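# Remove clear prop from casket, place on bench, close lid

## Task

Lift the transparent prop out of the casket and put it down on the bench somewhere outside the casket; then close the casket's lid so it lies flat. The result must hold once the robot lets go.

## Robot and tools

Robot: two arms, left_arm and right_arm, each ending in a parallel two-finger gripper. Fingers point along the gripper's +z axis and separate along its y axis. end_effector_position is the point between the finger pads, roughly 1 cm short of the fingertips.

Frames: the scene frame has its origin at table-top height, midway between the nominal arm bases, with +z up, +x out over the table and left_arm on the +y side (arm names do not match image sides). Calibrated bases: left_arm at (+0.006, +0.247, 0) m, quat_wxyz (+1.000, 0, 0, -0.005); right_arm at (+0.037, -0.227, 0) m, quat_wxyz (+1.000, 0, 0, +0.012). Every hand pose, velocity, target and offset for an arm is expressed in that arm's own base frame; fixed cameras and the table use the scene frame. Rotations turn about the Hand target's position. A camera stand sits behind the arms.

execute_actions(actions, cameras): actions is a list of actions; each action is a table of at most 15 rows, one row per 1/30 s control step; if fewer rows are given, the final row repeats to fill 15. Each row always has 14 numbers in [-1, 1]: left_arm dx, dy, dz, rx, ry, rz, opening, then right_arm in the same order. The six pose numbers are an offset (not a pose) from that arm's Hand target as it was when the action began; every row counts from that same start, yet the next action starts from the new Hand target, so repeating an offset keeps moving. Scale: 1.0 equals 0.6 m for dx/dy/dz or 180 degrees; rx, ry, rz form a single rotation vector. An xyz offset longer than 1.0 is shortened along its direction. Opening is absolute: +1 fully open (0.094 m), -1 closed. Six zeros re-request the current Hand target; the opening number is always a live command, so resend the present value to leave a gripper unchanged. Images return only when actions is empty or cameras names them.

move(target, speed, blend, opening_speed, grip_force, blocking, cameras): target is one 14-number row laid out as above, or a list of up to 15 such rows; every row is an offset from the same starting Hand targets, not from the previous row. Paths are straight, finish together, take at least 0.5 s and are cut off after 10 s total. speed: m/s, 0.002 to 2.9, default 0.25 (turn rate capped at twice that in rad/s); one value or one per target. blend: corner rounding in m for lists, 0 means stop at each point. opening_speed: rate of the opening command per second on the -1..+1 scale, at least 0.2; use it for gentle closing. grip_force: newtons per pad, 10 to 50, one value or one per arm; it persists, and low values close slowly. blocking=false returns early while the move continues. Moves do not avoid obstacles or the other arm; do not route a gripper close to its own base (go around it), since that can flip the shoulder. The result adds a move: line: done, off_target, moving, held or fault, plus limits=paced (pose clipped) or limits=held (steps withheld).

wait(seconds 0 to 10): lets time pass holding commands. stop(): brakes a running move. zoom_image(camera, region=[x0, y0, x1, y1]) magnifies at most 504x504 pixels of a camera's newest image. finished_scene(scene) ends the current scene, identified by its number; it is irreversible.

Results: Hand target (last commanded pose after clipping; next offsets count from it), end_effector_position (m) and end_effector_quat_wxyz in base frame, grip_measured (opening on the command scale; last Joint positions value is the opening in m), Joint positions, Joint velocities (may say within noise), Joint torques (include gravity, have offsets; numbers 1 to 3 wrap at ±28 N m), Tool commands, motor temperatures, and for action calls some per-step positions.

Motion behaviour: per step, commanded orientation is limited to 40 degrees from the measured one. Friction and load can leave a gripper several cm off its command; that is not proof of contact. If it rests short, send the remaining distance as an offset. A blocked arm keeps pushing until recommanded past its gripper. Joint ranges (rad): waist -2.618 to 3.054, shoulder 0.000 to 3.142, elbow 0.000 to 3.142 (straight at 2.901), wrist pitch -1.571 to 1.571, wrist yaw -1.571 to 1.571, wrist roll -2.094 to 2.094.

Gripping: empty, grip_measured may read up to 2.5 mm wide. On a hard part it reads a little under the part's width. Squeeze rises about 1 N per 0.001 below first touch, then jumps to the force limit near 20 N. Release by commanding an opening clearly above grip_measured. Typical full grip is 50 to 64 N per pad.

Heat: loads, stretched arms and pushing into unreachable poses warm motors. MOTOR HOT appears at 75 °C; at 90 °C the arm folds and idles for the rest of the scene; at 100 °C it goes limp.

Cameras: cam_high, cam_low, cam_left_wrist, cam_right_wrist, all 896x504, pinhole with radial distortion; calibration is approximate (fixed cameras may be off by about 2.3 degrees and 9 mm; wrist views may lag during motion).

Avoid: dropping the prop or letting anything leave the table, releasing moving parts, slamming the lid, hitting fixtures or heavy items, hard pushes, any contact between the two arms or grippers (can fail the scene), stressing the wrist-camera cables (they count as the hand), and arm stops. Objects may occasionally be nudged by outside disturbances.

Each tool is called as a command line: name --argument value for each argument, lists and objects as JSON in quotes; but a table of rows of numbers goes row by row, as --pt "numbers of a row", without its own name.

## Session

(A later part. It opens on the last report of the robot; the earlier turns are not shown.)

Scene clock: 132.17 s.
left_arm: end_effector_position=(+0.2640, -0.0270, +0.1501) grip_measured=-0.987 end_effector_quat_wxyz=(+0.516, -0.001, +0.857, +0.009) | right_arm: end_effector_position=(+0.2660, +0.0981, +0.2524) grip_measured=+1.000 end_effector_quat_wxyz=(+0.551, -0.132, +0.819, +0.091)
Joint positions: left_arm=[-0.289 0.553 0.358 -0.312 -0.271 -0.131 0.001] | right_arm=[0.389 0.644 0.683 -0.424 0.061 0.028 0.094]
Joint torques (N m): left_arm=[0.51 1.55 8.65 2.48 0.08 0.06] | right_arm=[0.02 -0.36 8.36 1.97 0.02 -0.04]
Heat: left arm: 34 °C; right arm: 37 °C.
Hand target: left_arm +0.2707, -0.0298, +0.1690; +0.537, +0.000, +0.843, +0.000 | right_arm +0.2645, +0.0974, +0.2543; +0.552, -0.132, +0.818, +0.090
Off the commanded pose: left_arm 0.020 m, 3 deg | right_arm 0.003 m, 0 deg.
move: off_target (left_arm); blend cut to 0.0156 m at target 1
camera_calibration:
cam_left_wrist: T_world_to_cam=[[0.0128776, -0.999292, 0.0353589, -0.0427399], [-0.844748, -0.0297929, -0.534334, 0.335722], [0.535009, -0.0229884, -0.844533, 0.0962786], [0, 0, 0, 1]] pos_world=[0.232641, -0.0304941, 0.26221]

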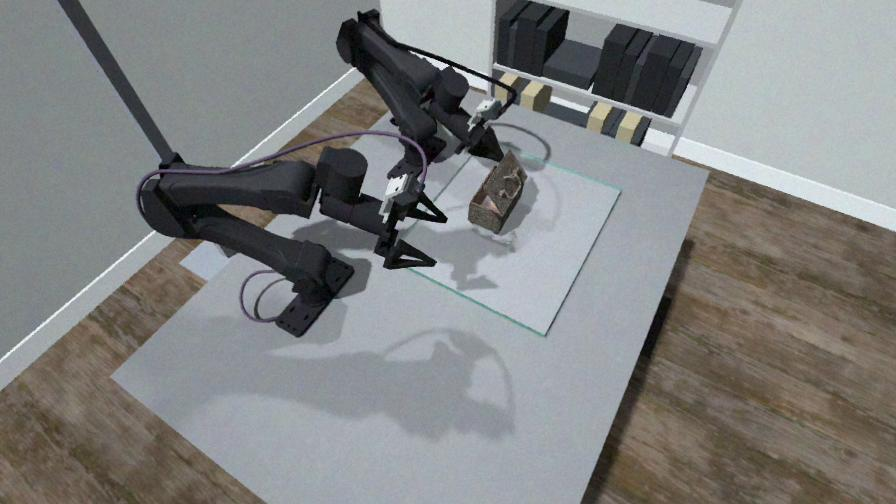

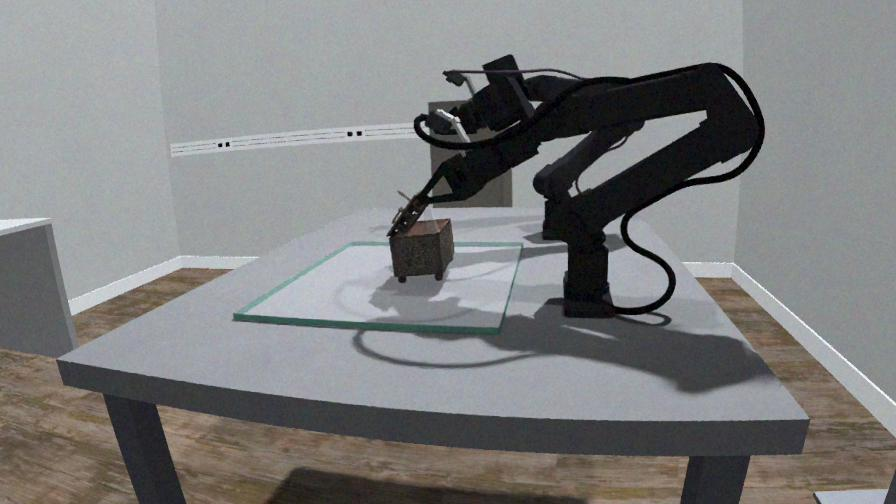

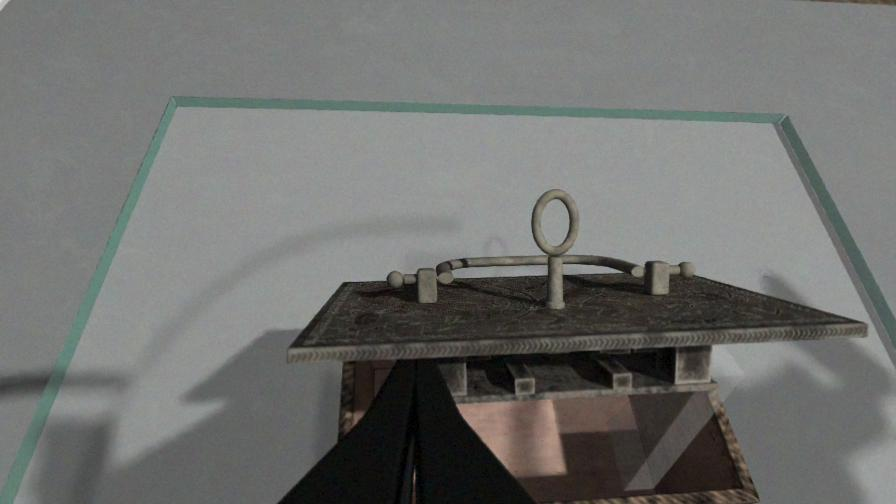

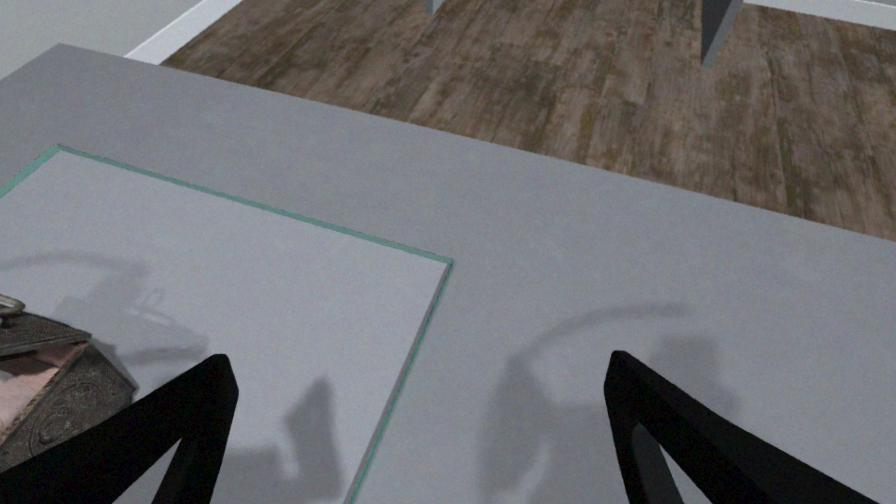

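move --target '[0,0,0,0,0,0,-1,-0.1,0.24,0.02,-0.059,0.083,0.185,1]' --speed 0.3 --cameras '["cam_right_wrist","cam_low","cam_high"]'

zoom_image --camera "cam_low" --region '[350, 160, 510, 290]'

Scene clock: 150.63 s.
left_arm: end_effector_position=(+0.2640, -0.0270, +0.1502) grip_measured=-0.987 end_effector_quat_wxyz=(+0.516, -0.001, +0.857, +0.009) | right_arm: end_effector_position=(+0.2070, +0.2395, +0.2577) grip_measured=+1.000 end_effector_quat_wxyz=(+0.379, -0.391, +0.819, +0.181)
Joint positions: left_arm=[-0.289 0.553 0.358 -0.311 -0.271 -0.131 0.001] | right_arm=[0.826 1.033 1.094 -0.766 -0.051 -0.042 0.094]
Joint torques (N m): left_arm=[0.5 1.58 8.68 2.49 0.09 0.06] | right_arm=[0.46 -1.95 10.63 1.63 -0.11 -0.11]
Motor temperatures (°C): left_arm=[29 27 35 35 27 25 31] | right_arm=[28 27 37 37 29 30 27]
Heat: left arm: 35 °C; right arm: 37 °C.
Hand target: left_arm +0.2707, -0.0298, +0.1690; +0.537, +0.000, +0.843, +0.000 | right_arm +0.2045, +0.2414, +0.2663; +0.380, -0.397, +0.815, +0.186
Off the commanded pose: left_arm 0.020 m, 3 deg | right_arm 0.009 m, 1 deg.
move: off_target (left_arm)
camera_calibration:
cam_right_wrist: T_world_to_cam=[[0.768732, -0.639052, 0.0257611, -0.0210489], [-0.600084, -0.734619, -0.316599, 0.417327], [0.221248, 0.227921, -0.94821, 0.256848], [0, 0, 0, 1]] pos_world=[0.209785, 0.234584, 0.376213]
Images, in order (width x height): cam_high 896x504, cam_low 896x504, cam_right_wrist 896x504.

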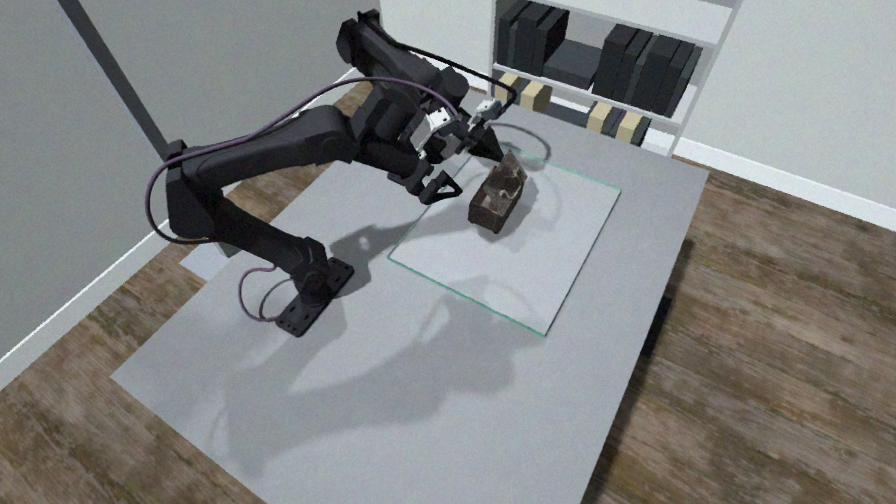

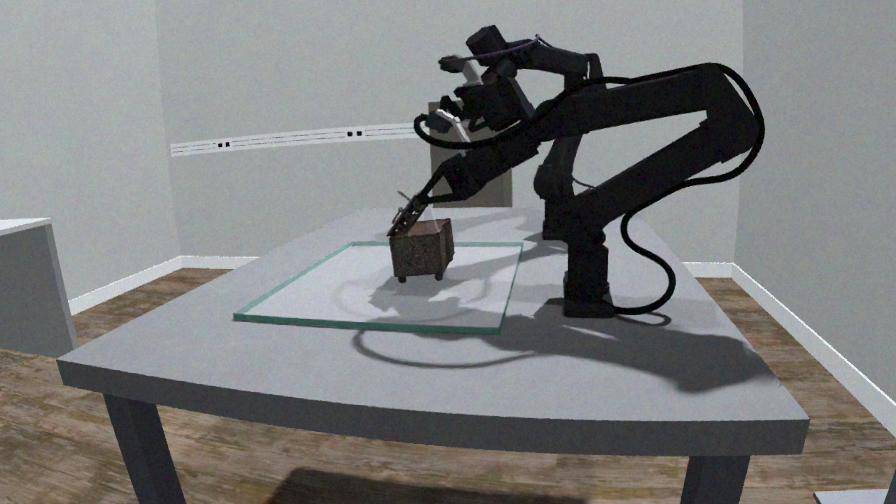

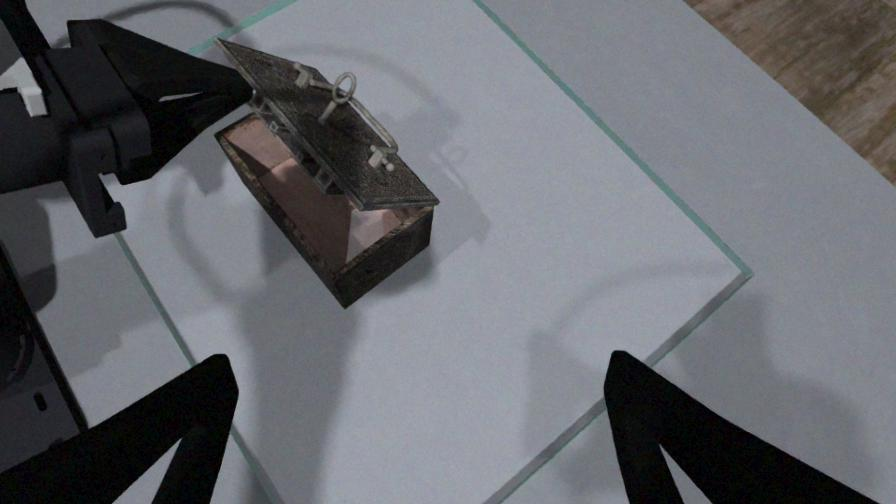

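Scaled by 3.150 from the camera's 896x504 image, which has a finer 1280x720 frame.

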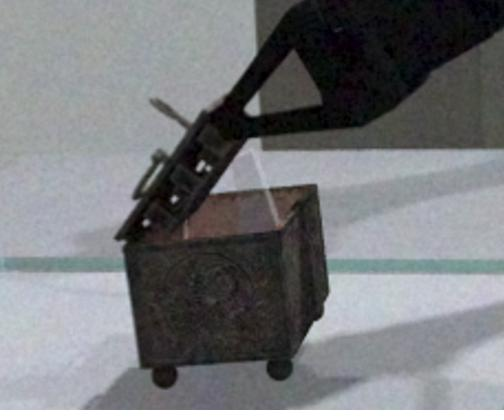

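zoom_image --camera "cam_right_wrist" --region '[200, 20, 460, 320]'

zoom_image --camera "cam_right_wrist" --region '[320, 170, 450, 310]'

Scaled by 1.680 from the camera's 896x504 image, which has a finer 1280x720 frame.

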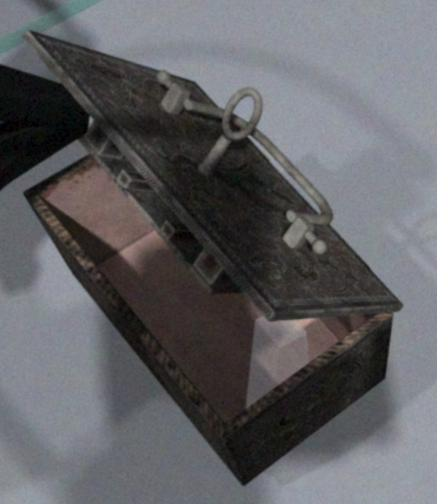

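Scaled by 3.600 from the camera's 896x504 image, which has a finer 1280x720 frame.

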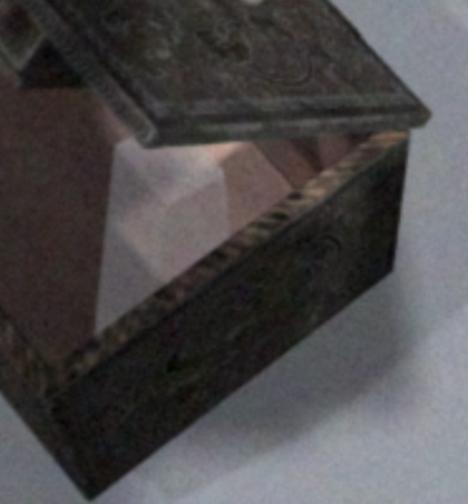

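wait --seconds 0 --cameras '["all"]'

zoom_image --camera "cam_left_wrist" --region '[560, 330, 780, 504]'

zoom_image --camera "cam_low" --region '[395, 200, 465, 260]'

Scene clock: 162.23 s.
left_arm: end_effector_position=(+0.2640, -0.0270, +0.1502) grip_measured=-0.987 end_effector_quat_wxyz=(+0.516, -0.001, +0.857, +0.009) | right_arm: end_effector_position=(+0.2069, +0.2395, +0.2576) grip_measured=+1.000 end_effector_quat_wxyz=(+0.379, -0.391, +0.819, +0.181)
Joint positions: left_arm=[-0.289 0.553 0.358 -0.311 -0.271 -0.131 0.001] | right_arm=[0.826 1.033 1.094 -0.766 -0.051 -0.042 0.094]
Joint torques (N m): left_arm=[0.53 1.57 8.66 2.49 0.09 0.06] | right_arm=[0.46 -1.96 10.63 1.61 -0.1 -0.1]
Heat: left arm: 36 °C; right arm: 38 °C.
Hand target: left_arm +0.2707, -0.0298, +0.1690; +0.537, +0.000, +0.843, +0.000 | right_arm +0.2046, +0.2414, +0.2663; +0.380, -0.397, +0.815, +0.186
Tool commands: left_gripper/opening=-1.0 right_gripper/opening=+1.0
Off the commanded pose: left_arm 0.020 m, 3 deg | right_arm 0.009 m, 1 deg.
camera_calibration:
cam_left_wrist: T_world_to_cam=[[0.0124859, -0.999288, 0.0355982, -0.0428114], [-0.844564, -0.0295983, -0.534636, 0.335762], [0.535309, -0.0233896, -0.844332, 0.0961411], [0, 0, 0, 1]] pos_world=[0.232642, -0.0305943, 0.26221]
cam_right_wrist: T_world_to_cam=[[0.768748, -0.639034, 0.0257235, -0.0210398], [-0.600178, -0.734731, -0.316159, 0.417177], [0.220936, 0.227608, -0.948357, 0.256947], [0, 0, 0, 1]] pos_world=[0.209786, 0.234585, 0.376113]

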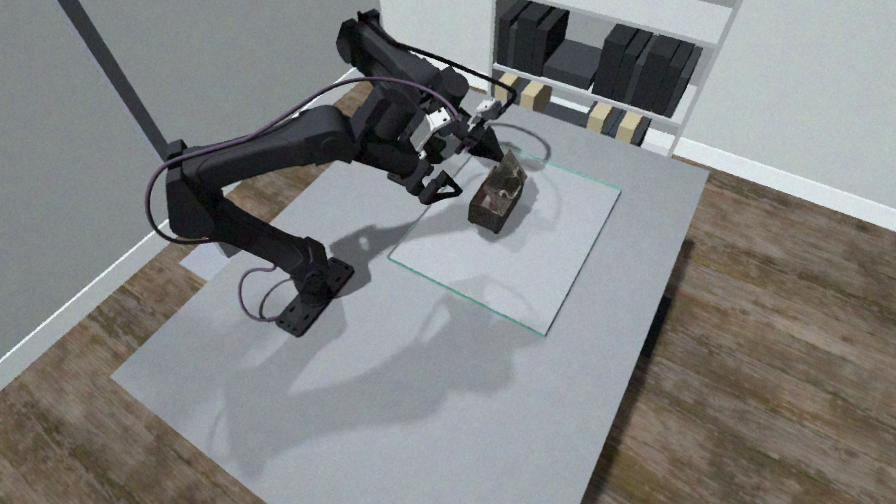

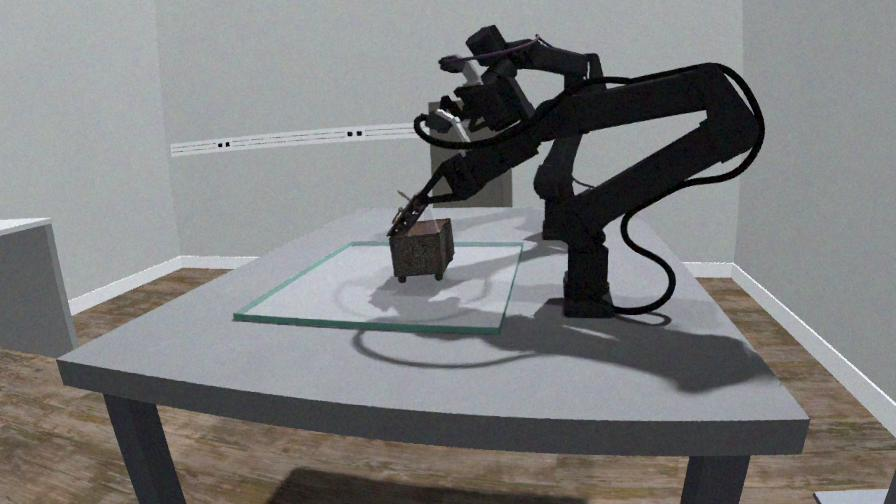

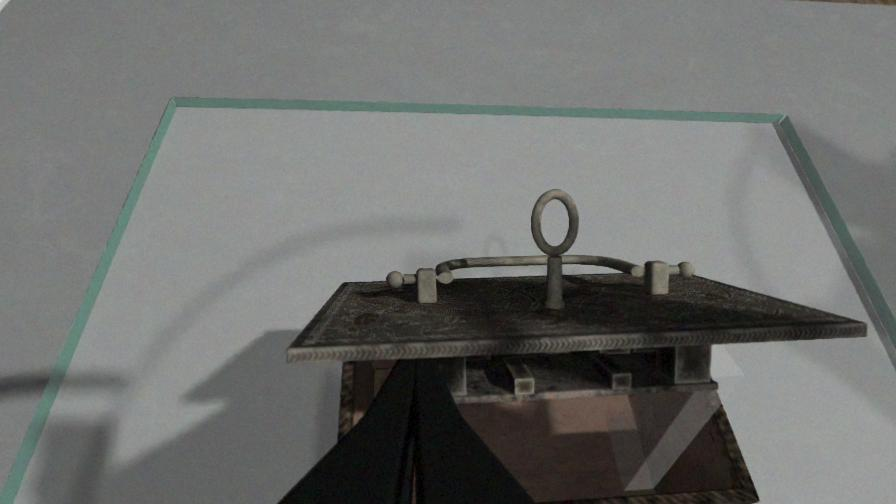

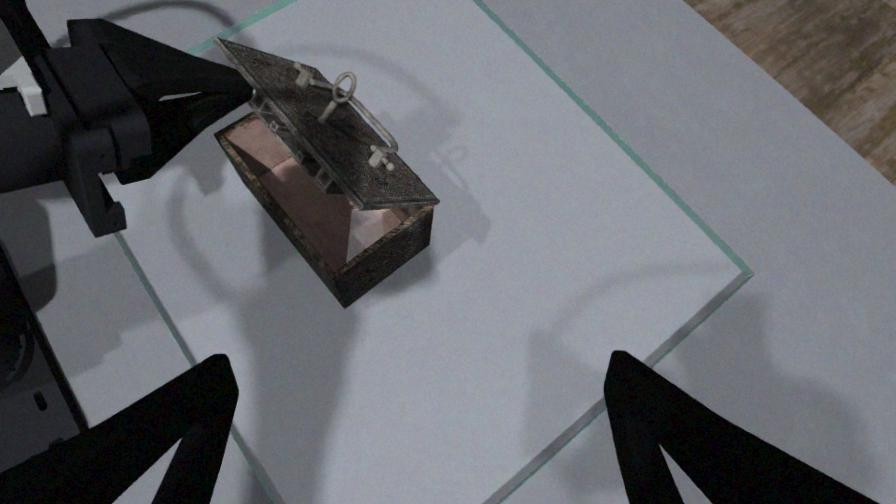

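Scaled by 2.291 from the camera's 896x504 image, which has a finer 1280x720 frame.

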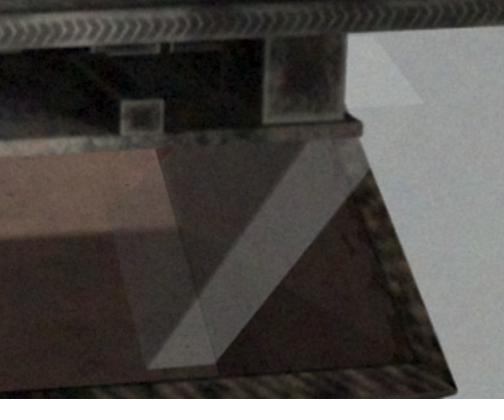

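Scaled by 7.200 from the camera's 896x504 image, which has a finer 1280x720 frame.

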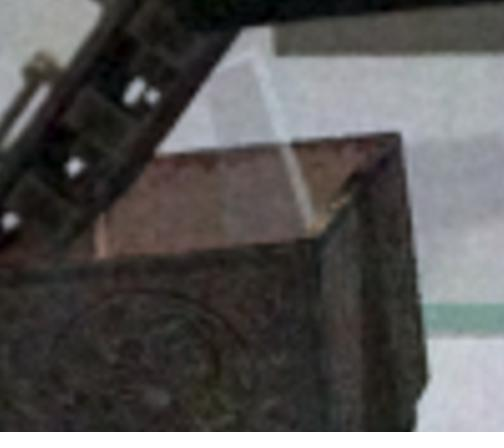

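move --pt "0 0.035 0 0 0 -0.11 -1 0 0.09 0 0 0 0 0.05" --pt "0 0.035 0 0 0 -0.11 -1 0 0.191 -0.16 -0.013 0.026 -0.289 0.05" --speed '[0.1,0.25]' --cameras '["all"]'

zoom_image --camera "cam_low" --region '[350, 160, 510, 290]'

zoom_image --camera "cam_right_wrist" --region '[250, 150, 650, 504]'

zoom_image --camera "cam_high" --region '[420, 110, 560, 250]'

Scene clock: 229.50 s.
left_arm: end_effector_position=(+0.2671, -0.0089, +0.1532) grip_measured=-0.987 end_effector_quat_wxyz=(+0.514, +0.134, +0.842, -0.095) | right_arm: end_effector_position=(+0.2035, +0.3558, +0.1697) grip_measured=+0.052 end_effector_quat_wxyz=(+0.375, -0.001, +0.927, +0.013)
Joint positions: left_arm=[0.363 0.673 0.396 -0.311 0.616 0.343 0.001] | right_arm=[1.349 1.843 1.581 -1.067 0.738 1.253 0.049]
Joint torques (N m): left_arm=[0.54 1.03 8.8 2.02 0.39 0.07] | right_arm=[0.53 -6.98 9.74 0.46 0.63 0.11]
Heat: left arm: 38 °C; right arm: 39 °C.
Hand target: left_arm +0.2706, -0.0088, +0.1689; +0.529, +0.145, +0.831, -0.093 | right_arm +0.2045, +0.3560, +0.1704; +0.382, +0.001, +0.924, +0.000
Off the commanded pose: left_arm 0.016 m, 2 deg | right_arm 0.001 m, 2 deg.
move: off_target (left_arm)
camera_calibration:
cam_left_wrist: T_world_to_cam=[[-0.322935, -0.943604, 0.0729672, 0.0595172], [-0.803893, 0.232798, -0.547321, 0.333983], [0.499468, -0.235407, -0.833736, 0.103544], [0, 0, 0, 1]] pos_world=[0.23599, 0.00278516, 0.264781]
cam_right_wrist: T_world_to_cam=[[-0.0000464257, -0.999991, 0.00417957, 0.346734], [-0.974905, -0.0008852, -0.222619, 0.272004], [0.222621, -0.00408502, -0.974896, 0.234416], [0, 0, 0, 1]] pos_world=[0.213008, 0.347929, 0.287636]

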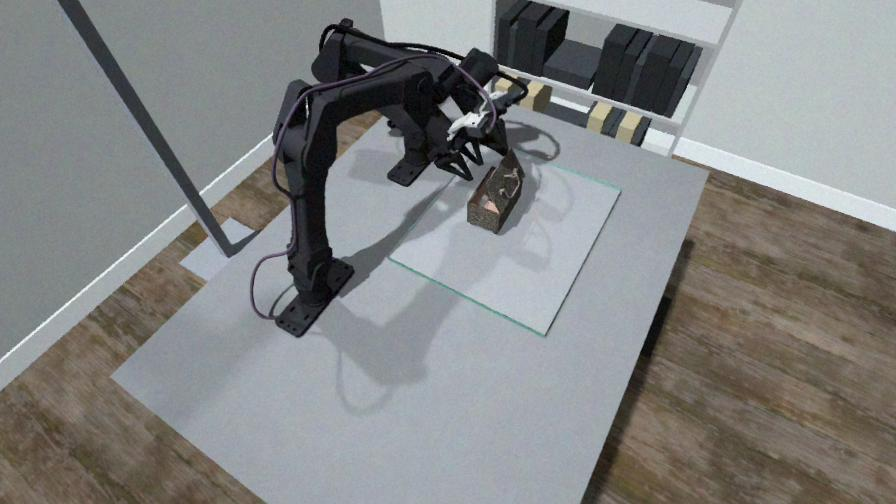

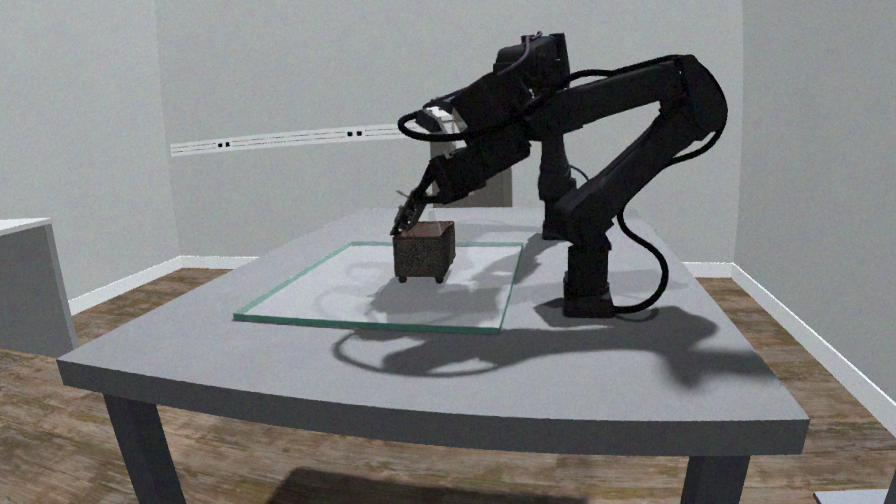

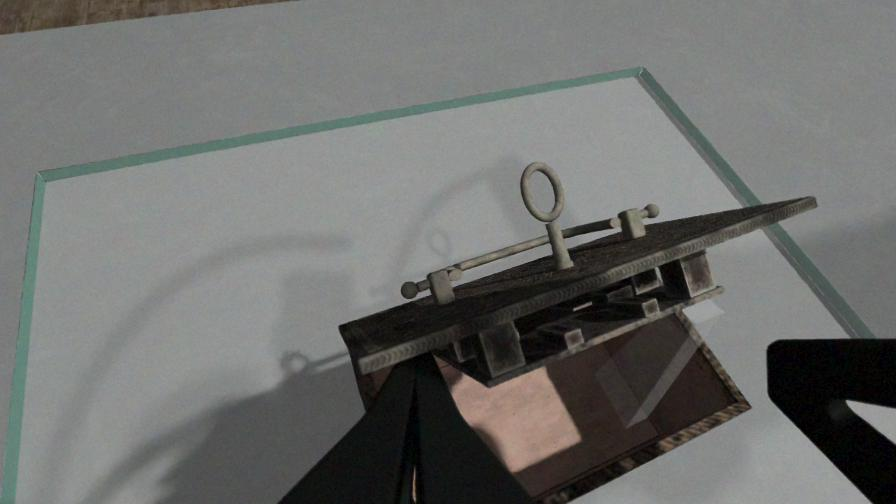

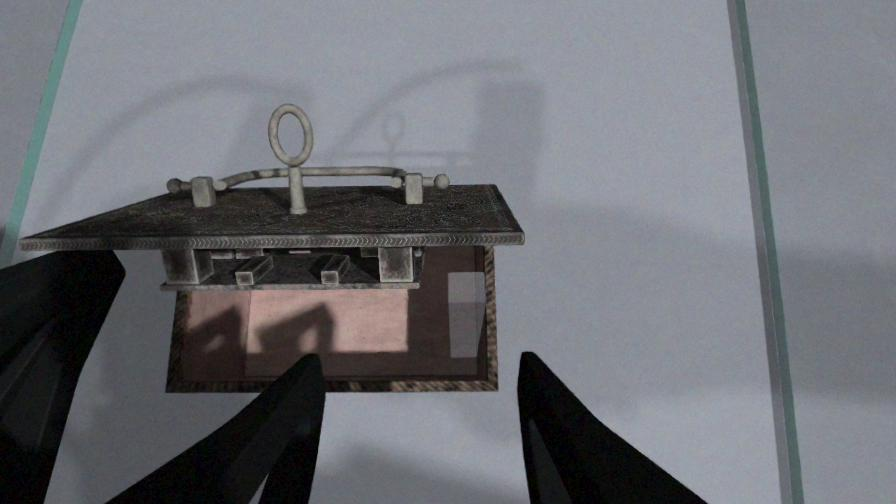

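Scaled by 3.150 from the camera's 896x504 image, which has a finer 1280x720 frame.

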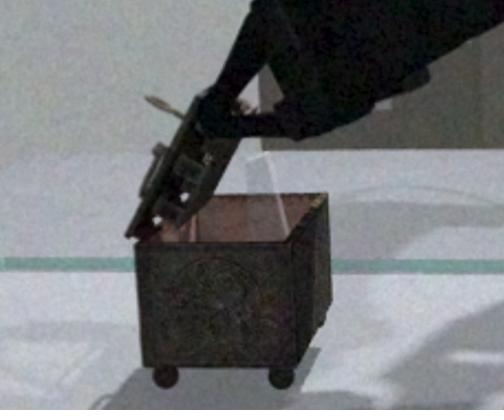

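Scaled by 1.260 from the camera's 896x504 image, which has a finer 1280x720 frame.

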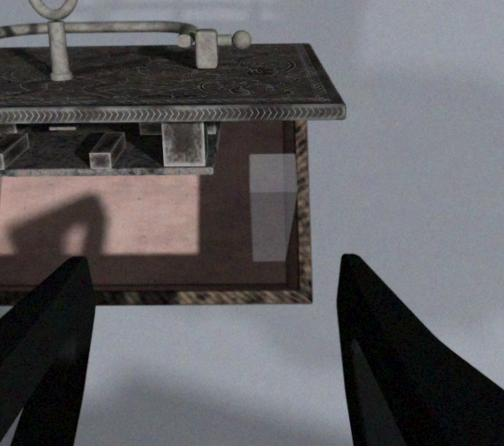

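Scaled by 3.600 from the camera's 896x504 image, which has a finer 1280x720 frame.

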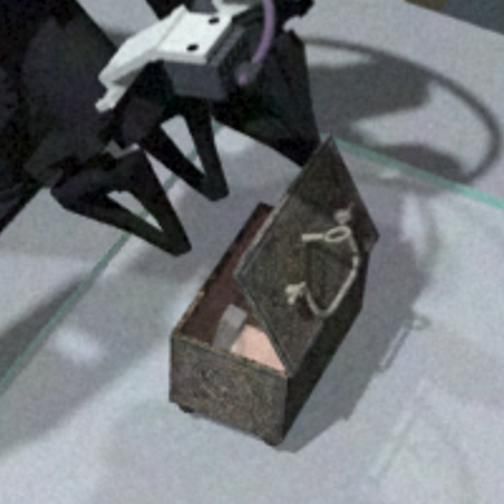

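move --pt "0 0 0 0 0 0 -1 0.034 -0.024 -0.034 0 0.072 0 -0.4" --pt "0 0 0 0 0 0 -1 0.0525 -0.024 -0.1 0 0.072 0 -0.4" --speed '[0.12,0.08]' --cameras '["all"]'

zoom_image --camera "cam_low" --region '[380, 170, 480, 270]'

zoom_image --camera "cam_right_wrist" --region '[270, 150, 600, 504]'

Scene clock: 268.07 s.
left_arm: end_effector_position=(+0.2669, -0.0093, +0.1532) grip_measured=-0.987 end_effector_quat_wxyz=(+0.514, +0.135, +0.842, -0.097) | right_arm: end_effector_position=(+0.2322, +0.3442, +0.1201) grip_measured=-0.398 end_effector_quat_wxyz=(+0.273, +0.000, +0.962, +0.011)
Joint positions: left_arm=[0.363 0.673 0.397 -0.314 0.618 0.343 0.001] | right_arm=[1.184 1.876 1.521 -0.965 0.498 1.119 0.028]
Joint torques (N m): left_arm=[0.57 1.03 8.72 2.05 0.38 0.06] | right_arm=[-0.54 -7.75 5.74 0.99 0.39 -0.02]
Motor temperatures (°C): left_arm=[29 27 39 38 27 25 31] | right_arm=[28 29 40 32 30 30 27]
Heat: left arm: 39 °C; right arm: 40 °C.
Hand target: left_arm +0.2707, -0.0088, +0.1689; +0.529, +0.145, +0.831, -0.093 | right_arm +0.2360, +0.3415, +0.1103; +0.276, +0.001, +0.961, +0.000
Off the commanded pose: left_arm 0.016 m, 2 deg | right_arm 0.011 m, 1 deg.
move: off_target (left_arm, right_arm)
camera_calibration:
cam_left_wrist: T_world_to_cam=[[-0.324508, -0.942932, 0.0746573, 0.0592095], [-0.804183, 0.23348, -0.546605, 0.33388], [0.49798, -0.237416, -0.834056, 0.10407], [0, 0, 0, 1]] pos_world=[0.23589, 0.00258389, 0.26488]
cam_right_wrist: T_world_to_cam=[[0.000918044, -0.999962, 0.00869198, 0.334552], [-0.999966, -0.000988755, -0.00813444, 0.269067], [0.00814273, -0.00868422, -0.999929, 0.234027], [0, 0, 0, 1]] pos_world=[0.266845, 0.336838, 0.233291]

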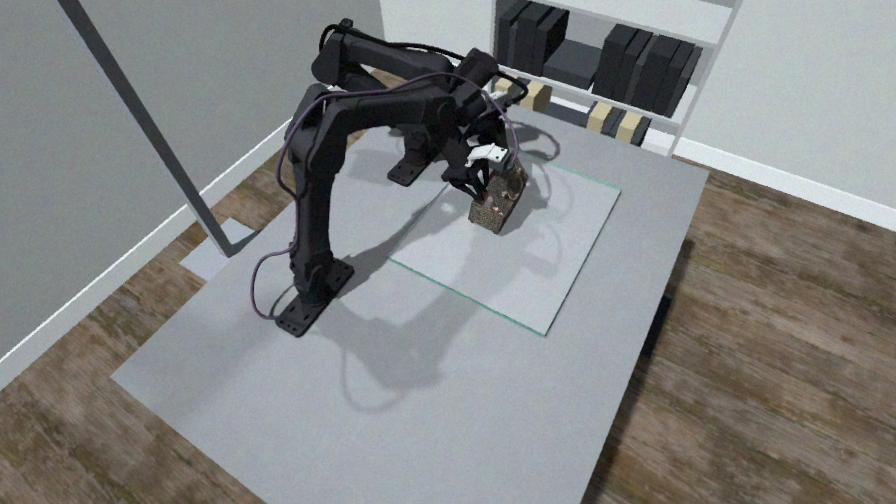

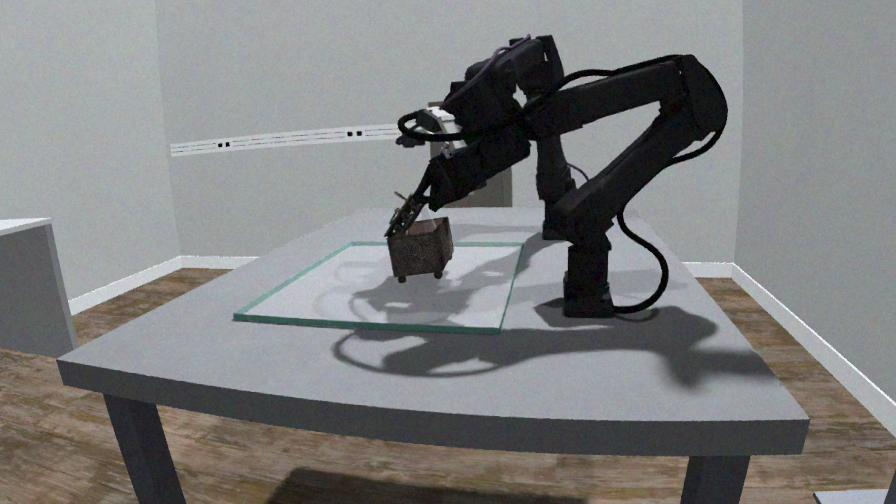

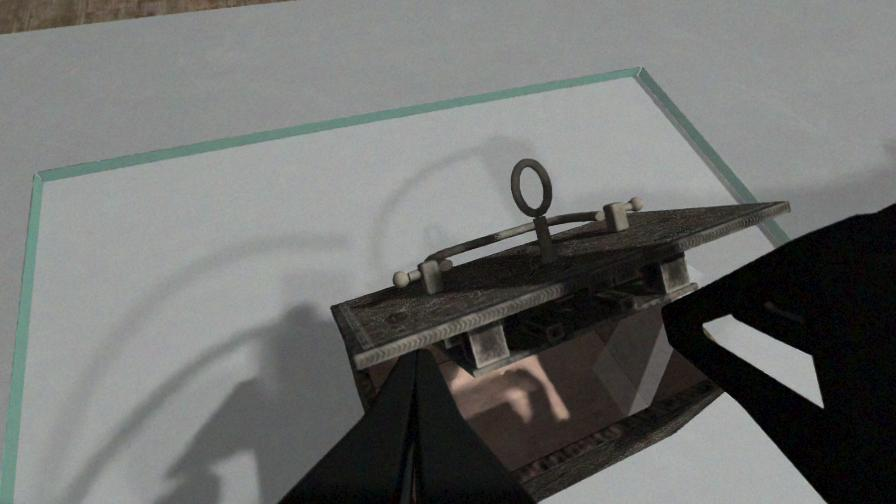

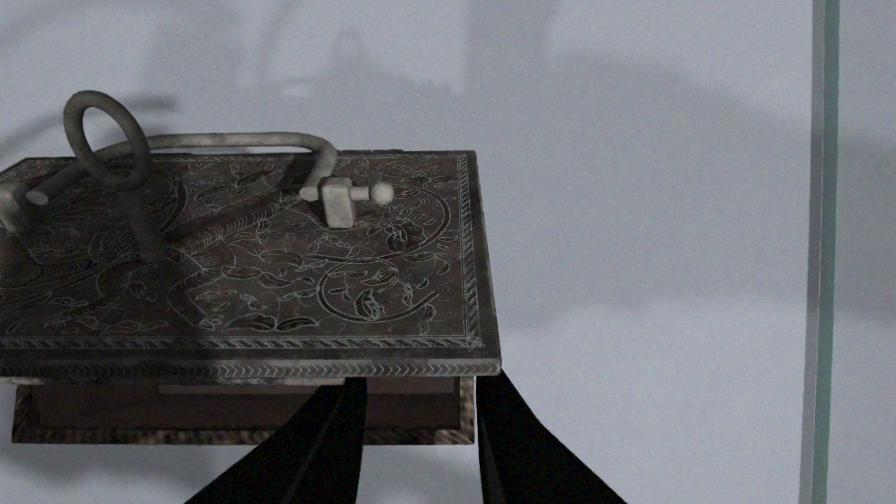

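Scaled by 5.040 from the camera's 896x504 image, which has a finer 1280x720 frame.

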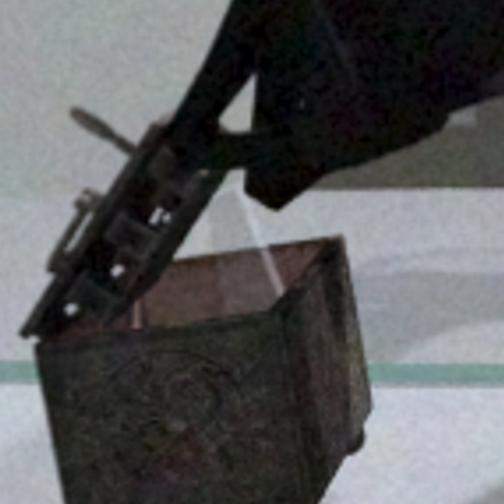

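Scaled by 1.424 from the camera's 896x504 image, which has a finer 1280x720 frame.

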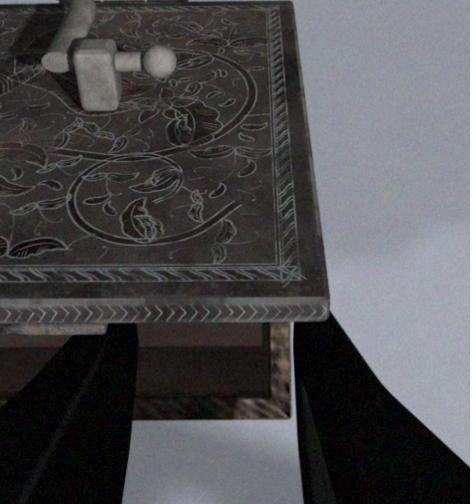

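move --pt "0 0 0 0 0 0 -1 -0.077 -0.003 0.06 0 0 0 -0.4" --pt "0 0 0 0 0 0 -1 -0.077 -0.003 0.05 0 -0.089 0 -0.4" --pt "0 0 0 0 0 0 -1 -0.033 -0.003 -0.002 0 -0.089 0 -0.4" --speed '[0.12,0.2,0.1]' --blend '[0.01,0.005,0]' --cameras '["all"]'

zoom_image --camera "cam_low" --region '[380, 170, 480, 270]'

zoom_image --camera "cam_right_wrist" --region '[270, 150, 600, 504]'

Scene clock: 309.07 s.
left_arm: end_effector_position=(+0.2668, -0.0098, +0.1534) grip_measured=-0.987 end_effector_quat_wxyz=(+0.514, +0.135, +0.841, -0.098) | right_arm: end_effector_position=(+0.2142, +0.3452, +0.1134) grip_measured=-0.398 end_effector_quat_wxyz=(+0.399, +0.004, +0.917, +0.011)
Joint positions: left_arm=[0.363 0.673 0.397 -0.314 0.621 0.343 0.001] | right_arm=[1.332 1.841 1.324 -0.782 0.785 1.228 0.028]
Joint torques (N m): left_arm=[0.57 1.02 8.72 2.04 0.36 0.07] | right_arm=[-0.1 -8.38 5.08 0.94 0.63 -0.09]
Heat: left arm: 38 °C; right arm: 36 °C.
Hand target: left_arm +0.2707, -0.0088, +0.1689; +0.529, +0.145, +0.831, -0.093 | right_arm +0.2161, +0.3398, +0.1091; +0.407, +0.001, +0.913, +0.000
Off the commanded pose: left_arm 0.016 m, 2 deg | right_arm 0.007 m, 2 deg.
move: off_target (left_arm)
camera_calibration:
cam_left_wrist: T_world_to_cam=[[-0.326588, -0.942125, 0.0757734, 0.0591732], [-0.803395, 0.234476, -0.547336, 0.333908], [0.497892, -0.239629, -0.833476, 0.104026], [0, 0, 0, 1]] pos_world=[0.235792, 0.00238258, 0.264979]
cam_right_wrist: T_world_to_cam=[[-0.0122158, -0.999921, 0.00308469, 0.339132], [-0.962103, 0.0109132, -0.272468, 0.268727], [0.272413, -0.0062962, -0.96216, 0.165883], [0, 0, 0, 1]] pos_world=[0.217497, 0.337217, 0.23178]

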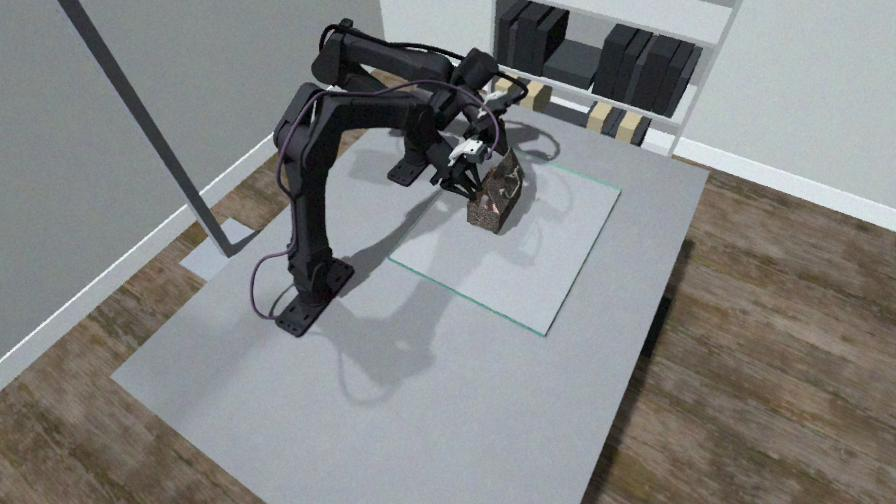

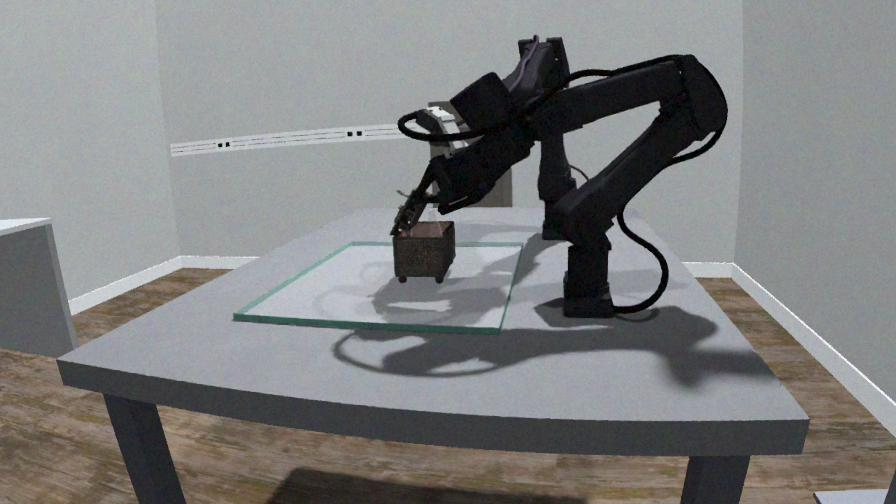

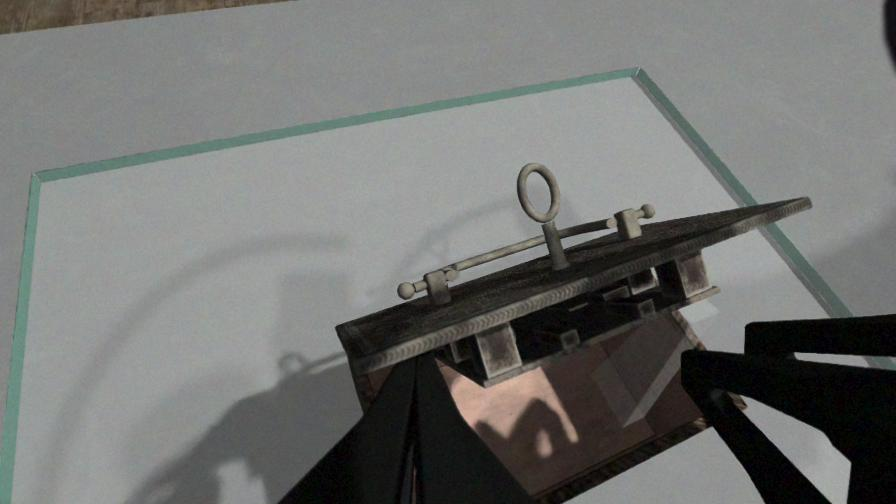

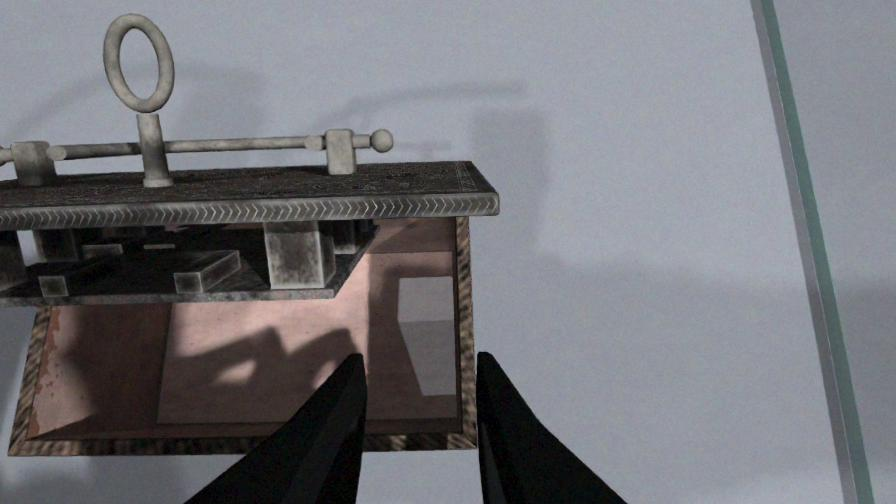

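Scaled by 5.040 from the camera's 896x504 image, which has a finer 1280x720 frame.

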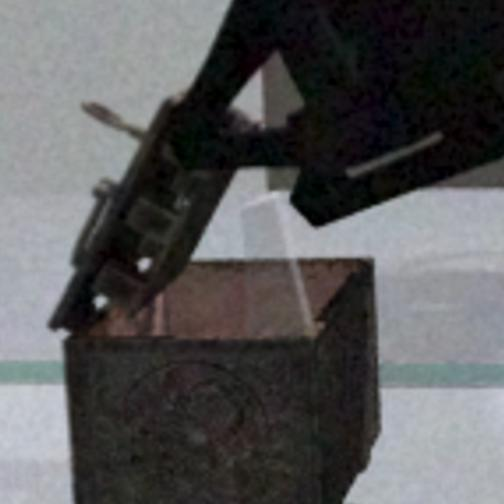

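Scaled by 1.424 from the camera's 896x504 image, which has a finer 1280x720 frame.

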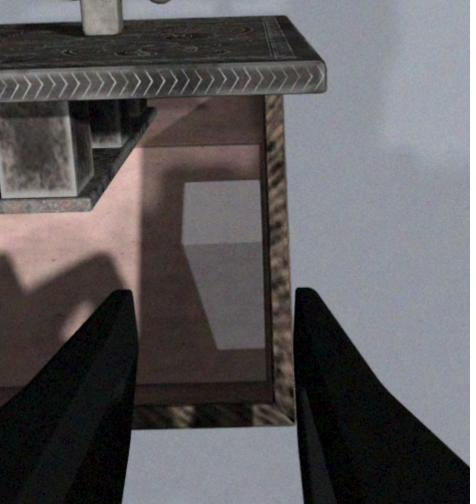

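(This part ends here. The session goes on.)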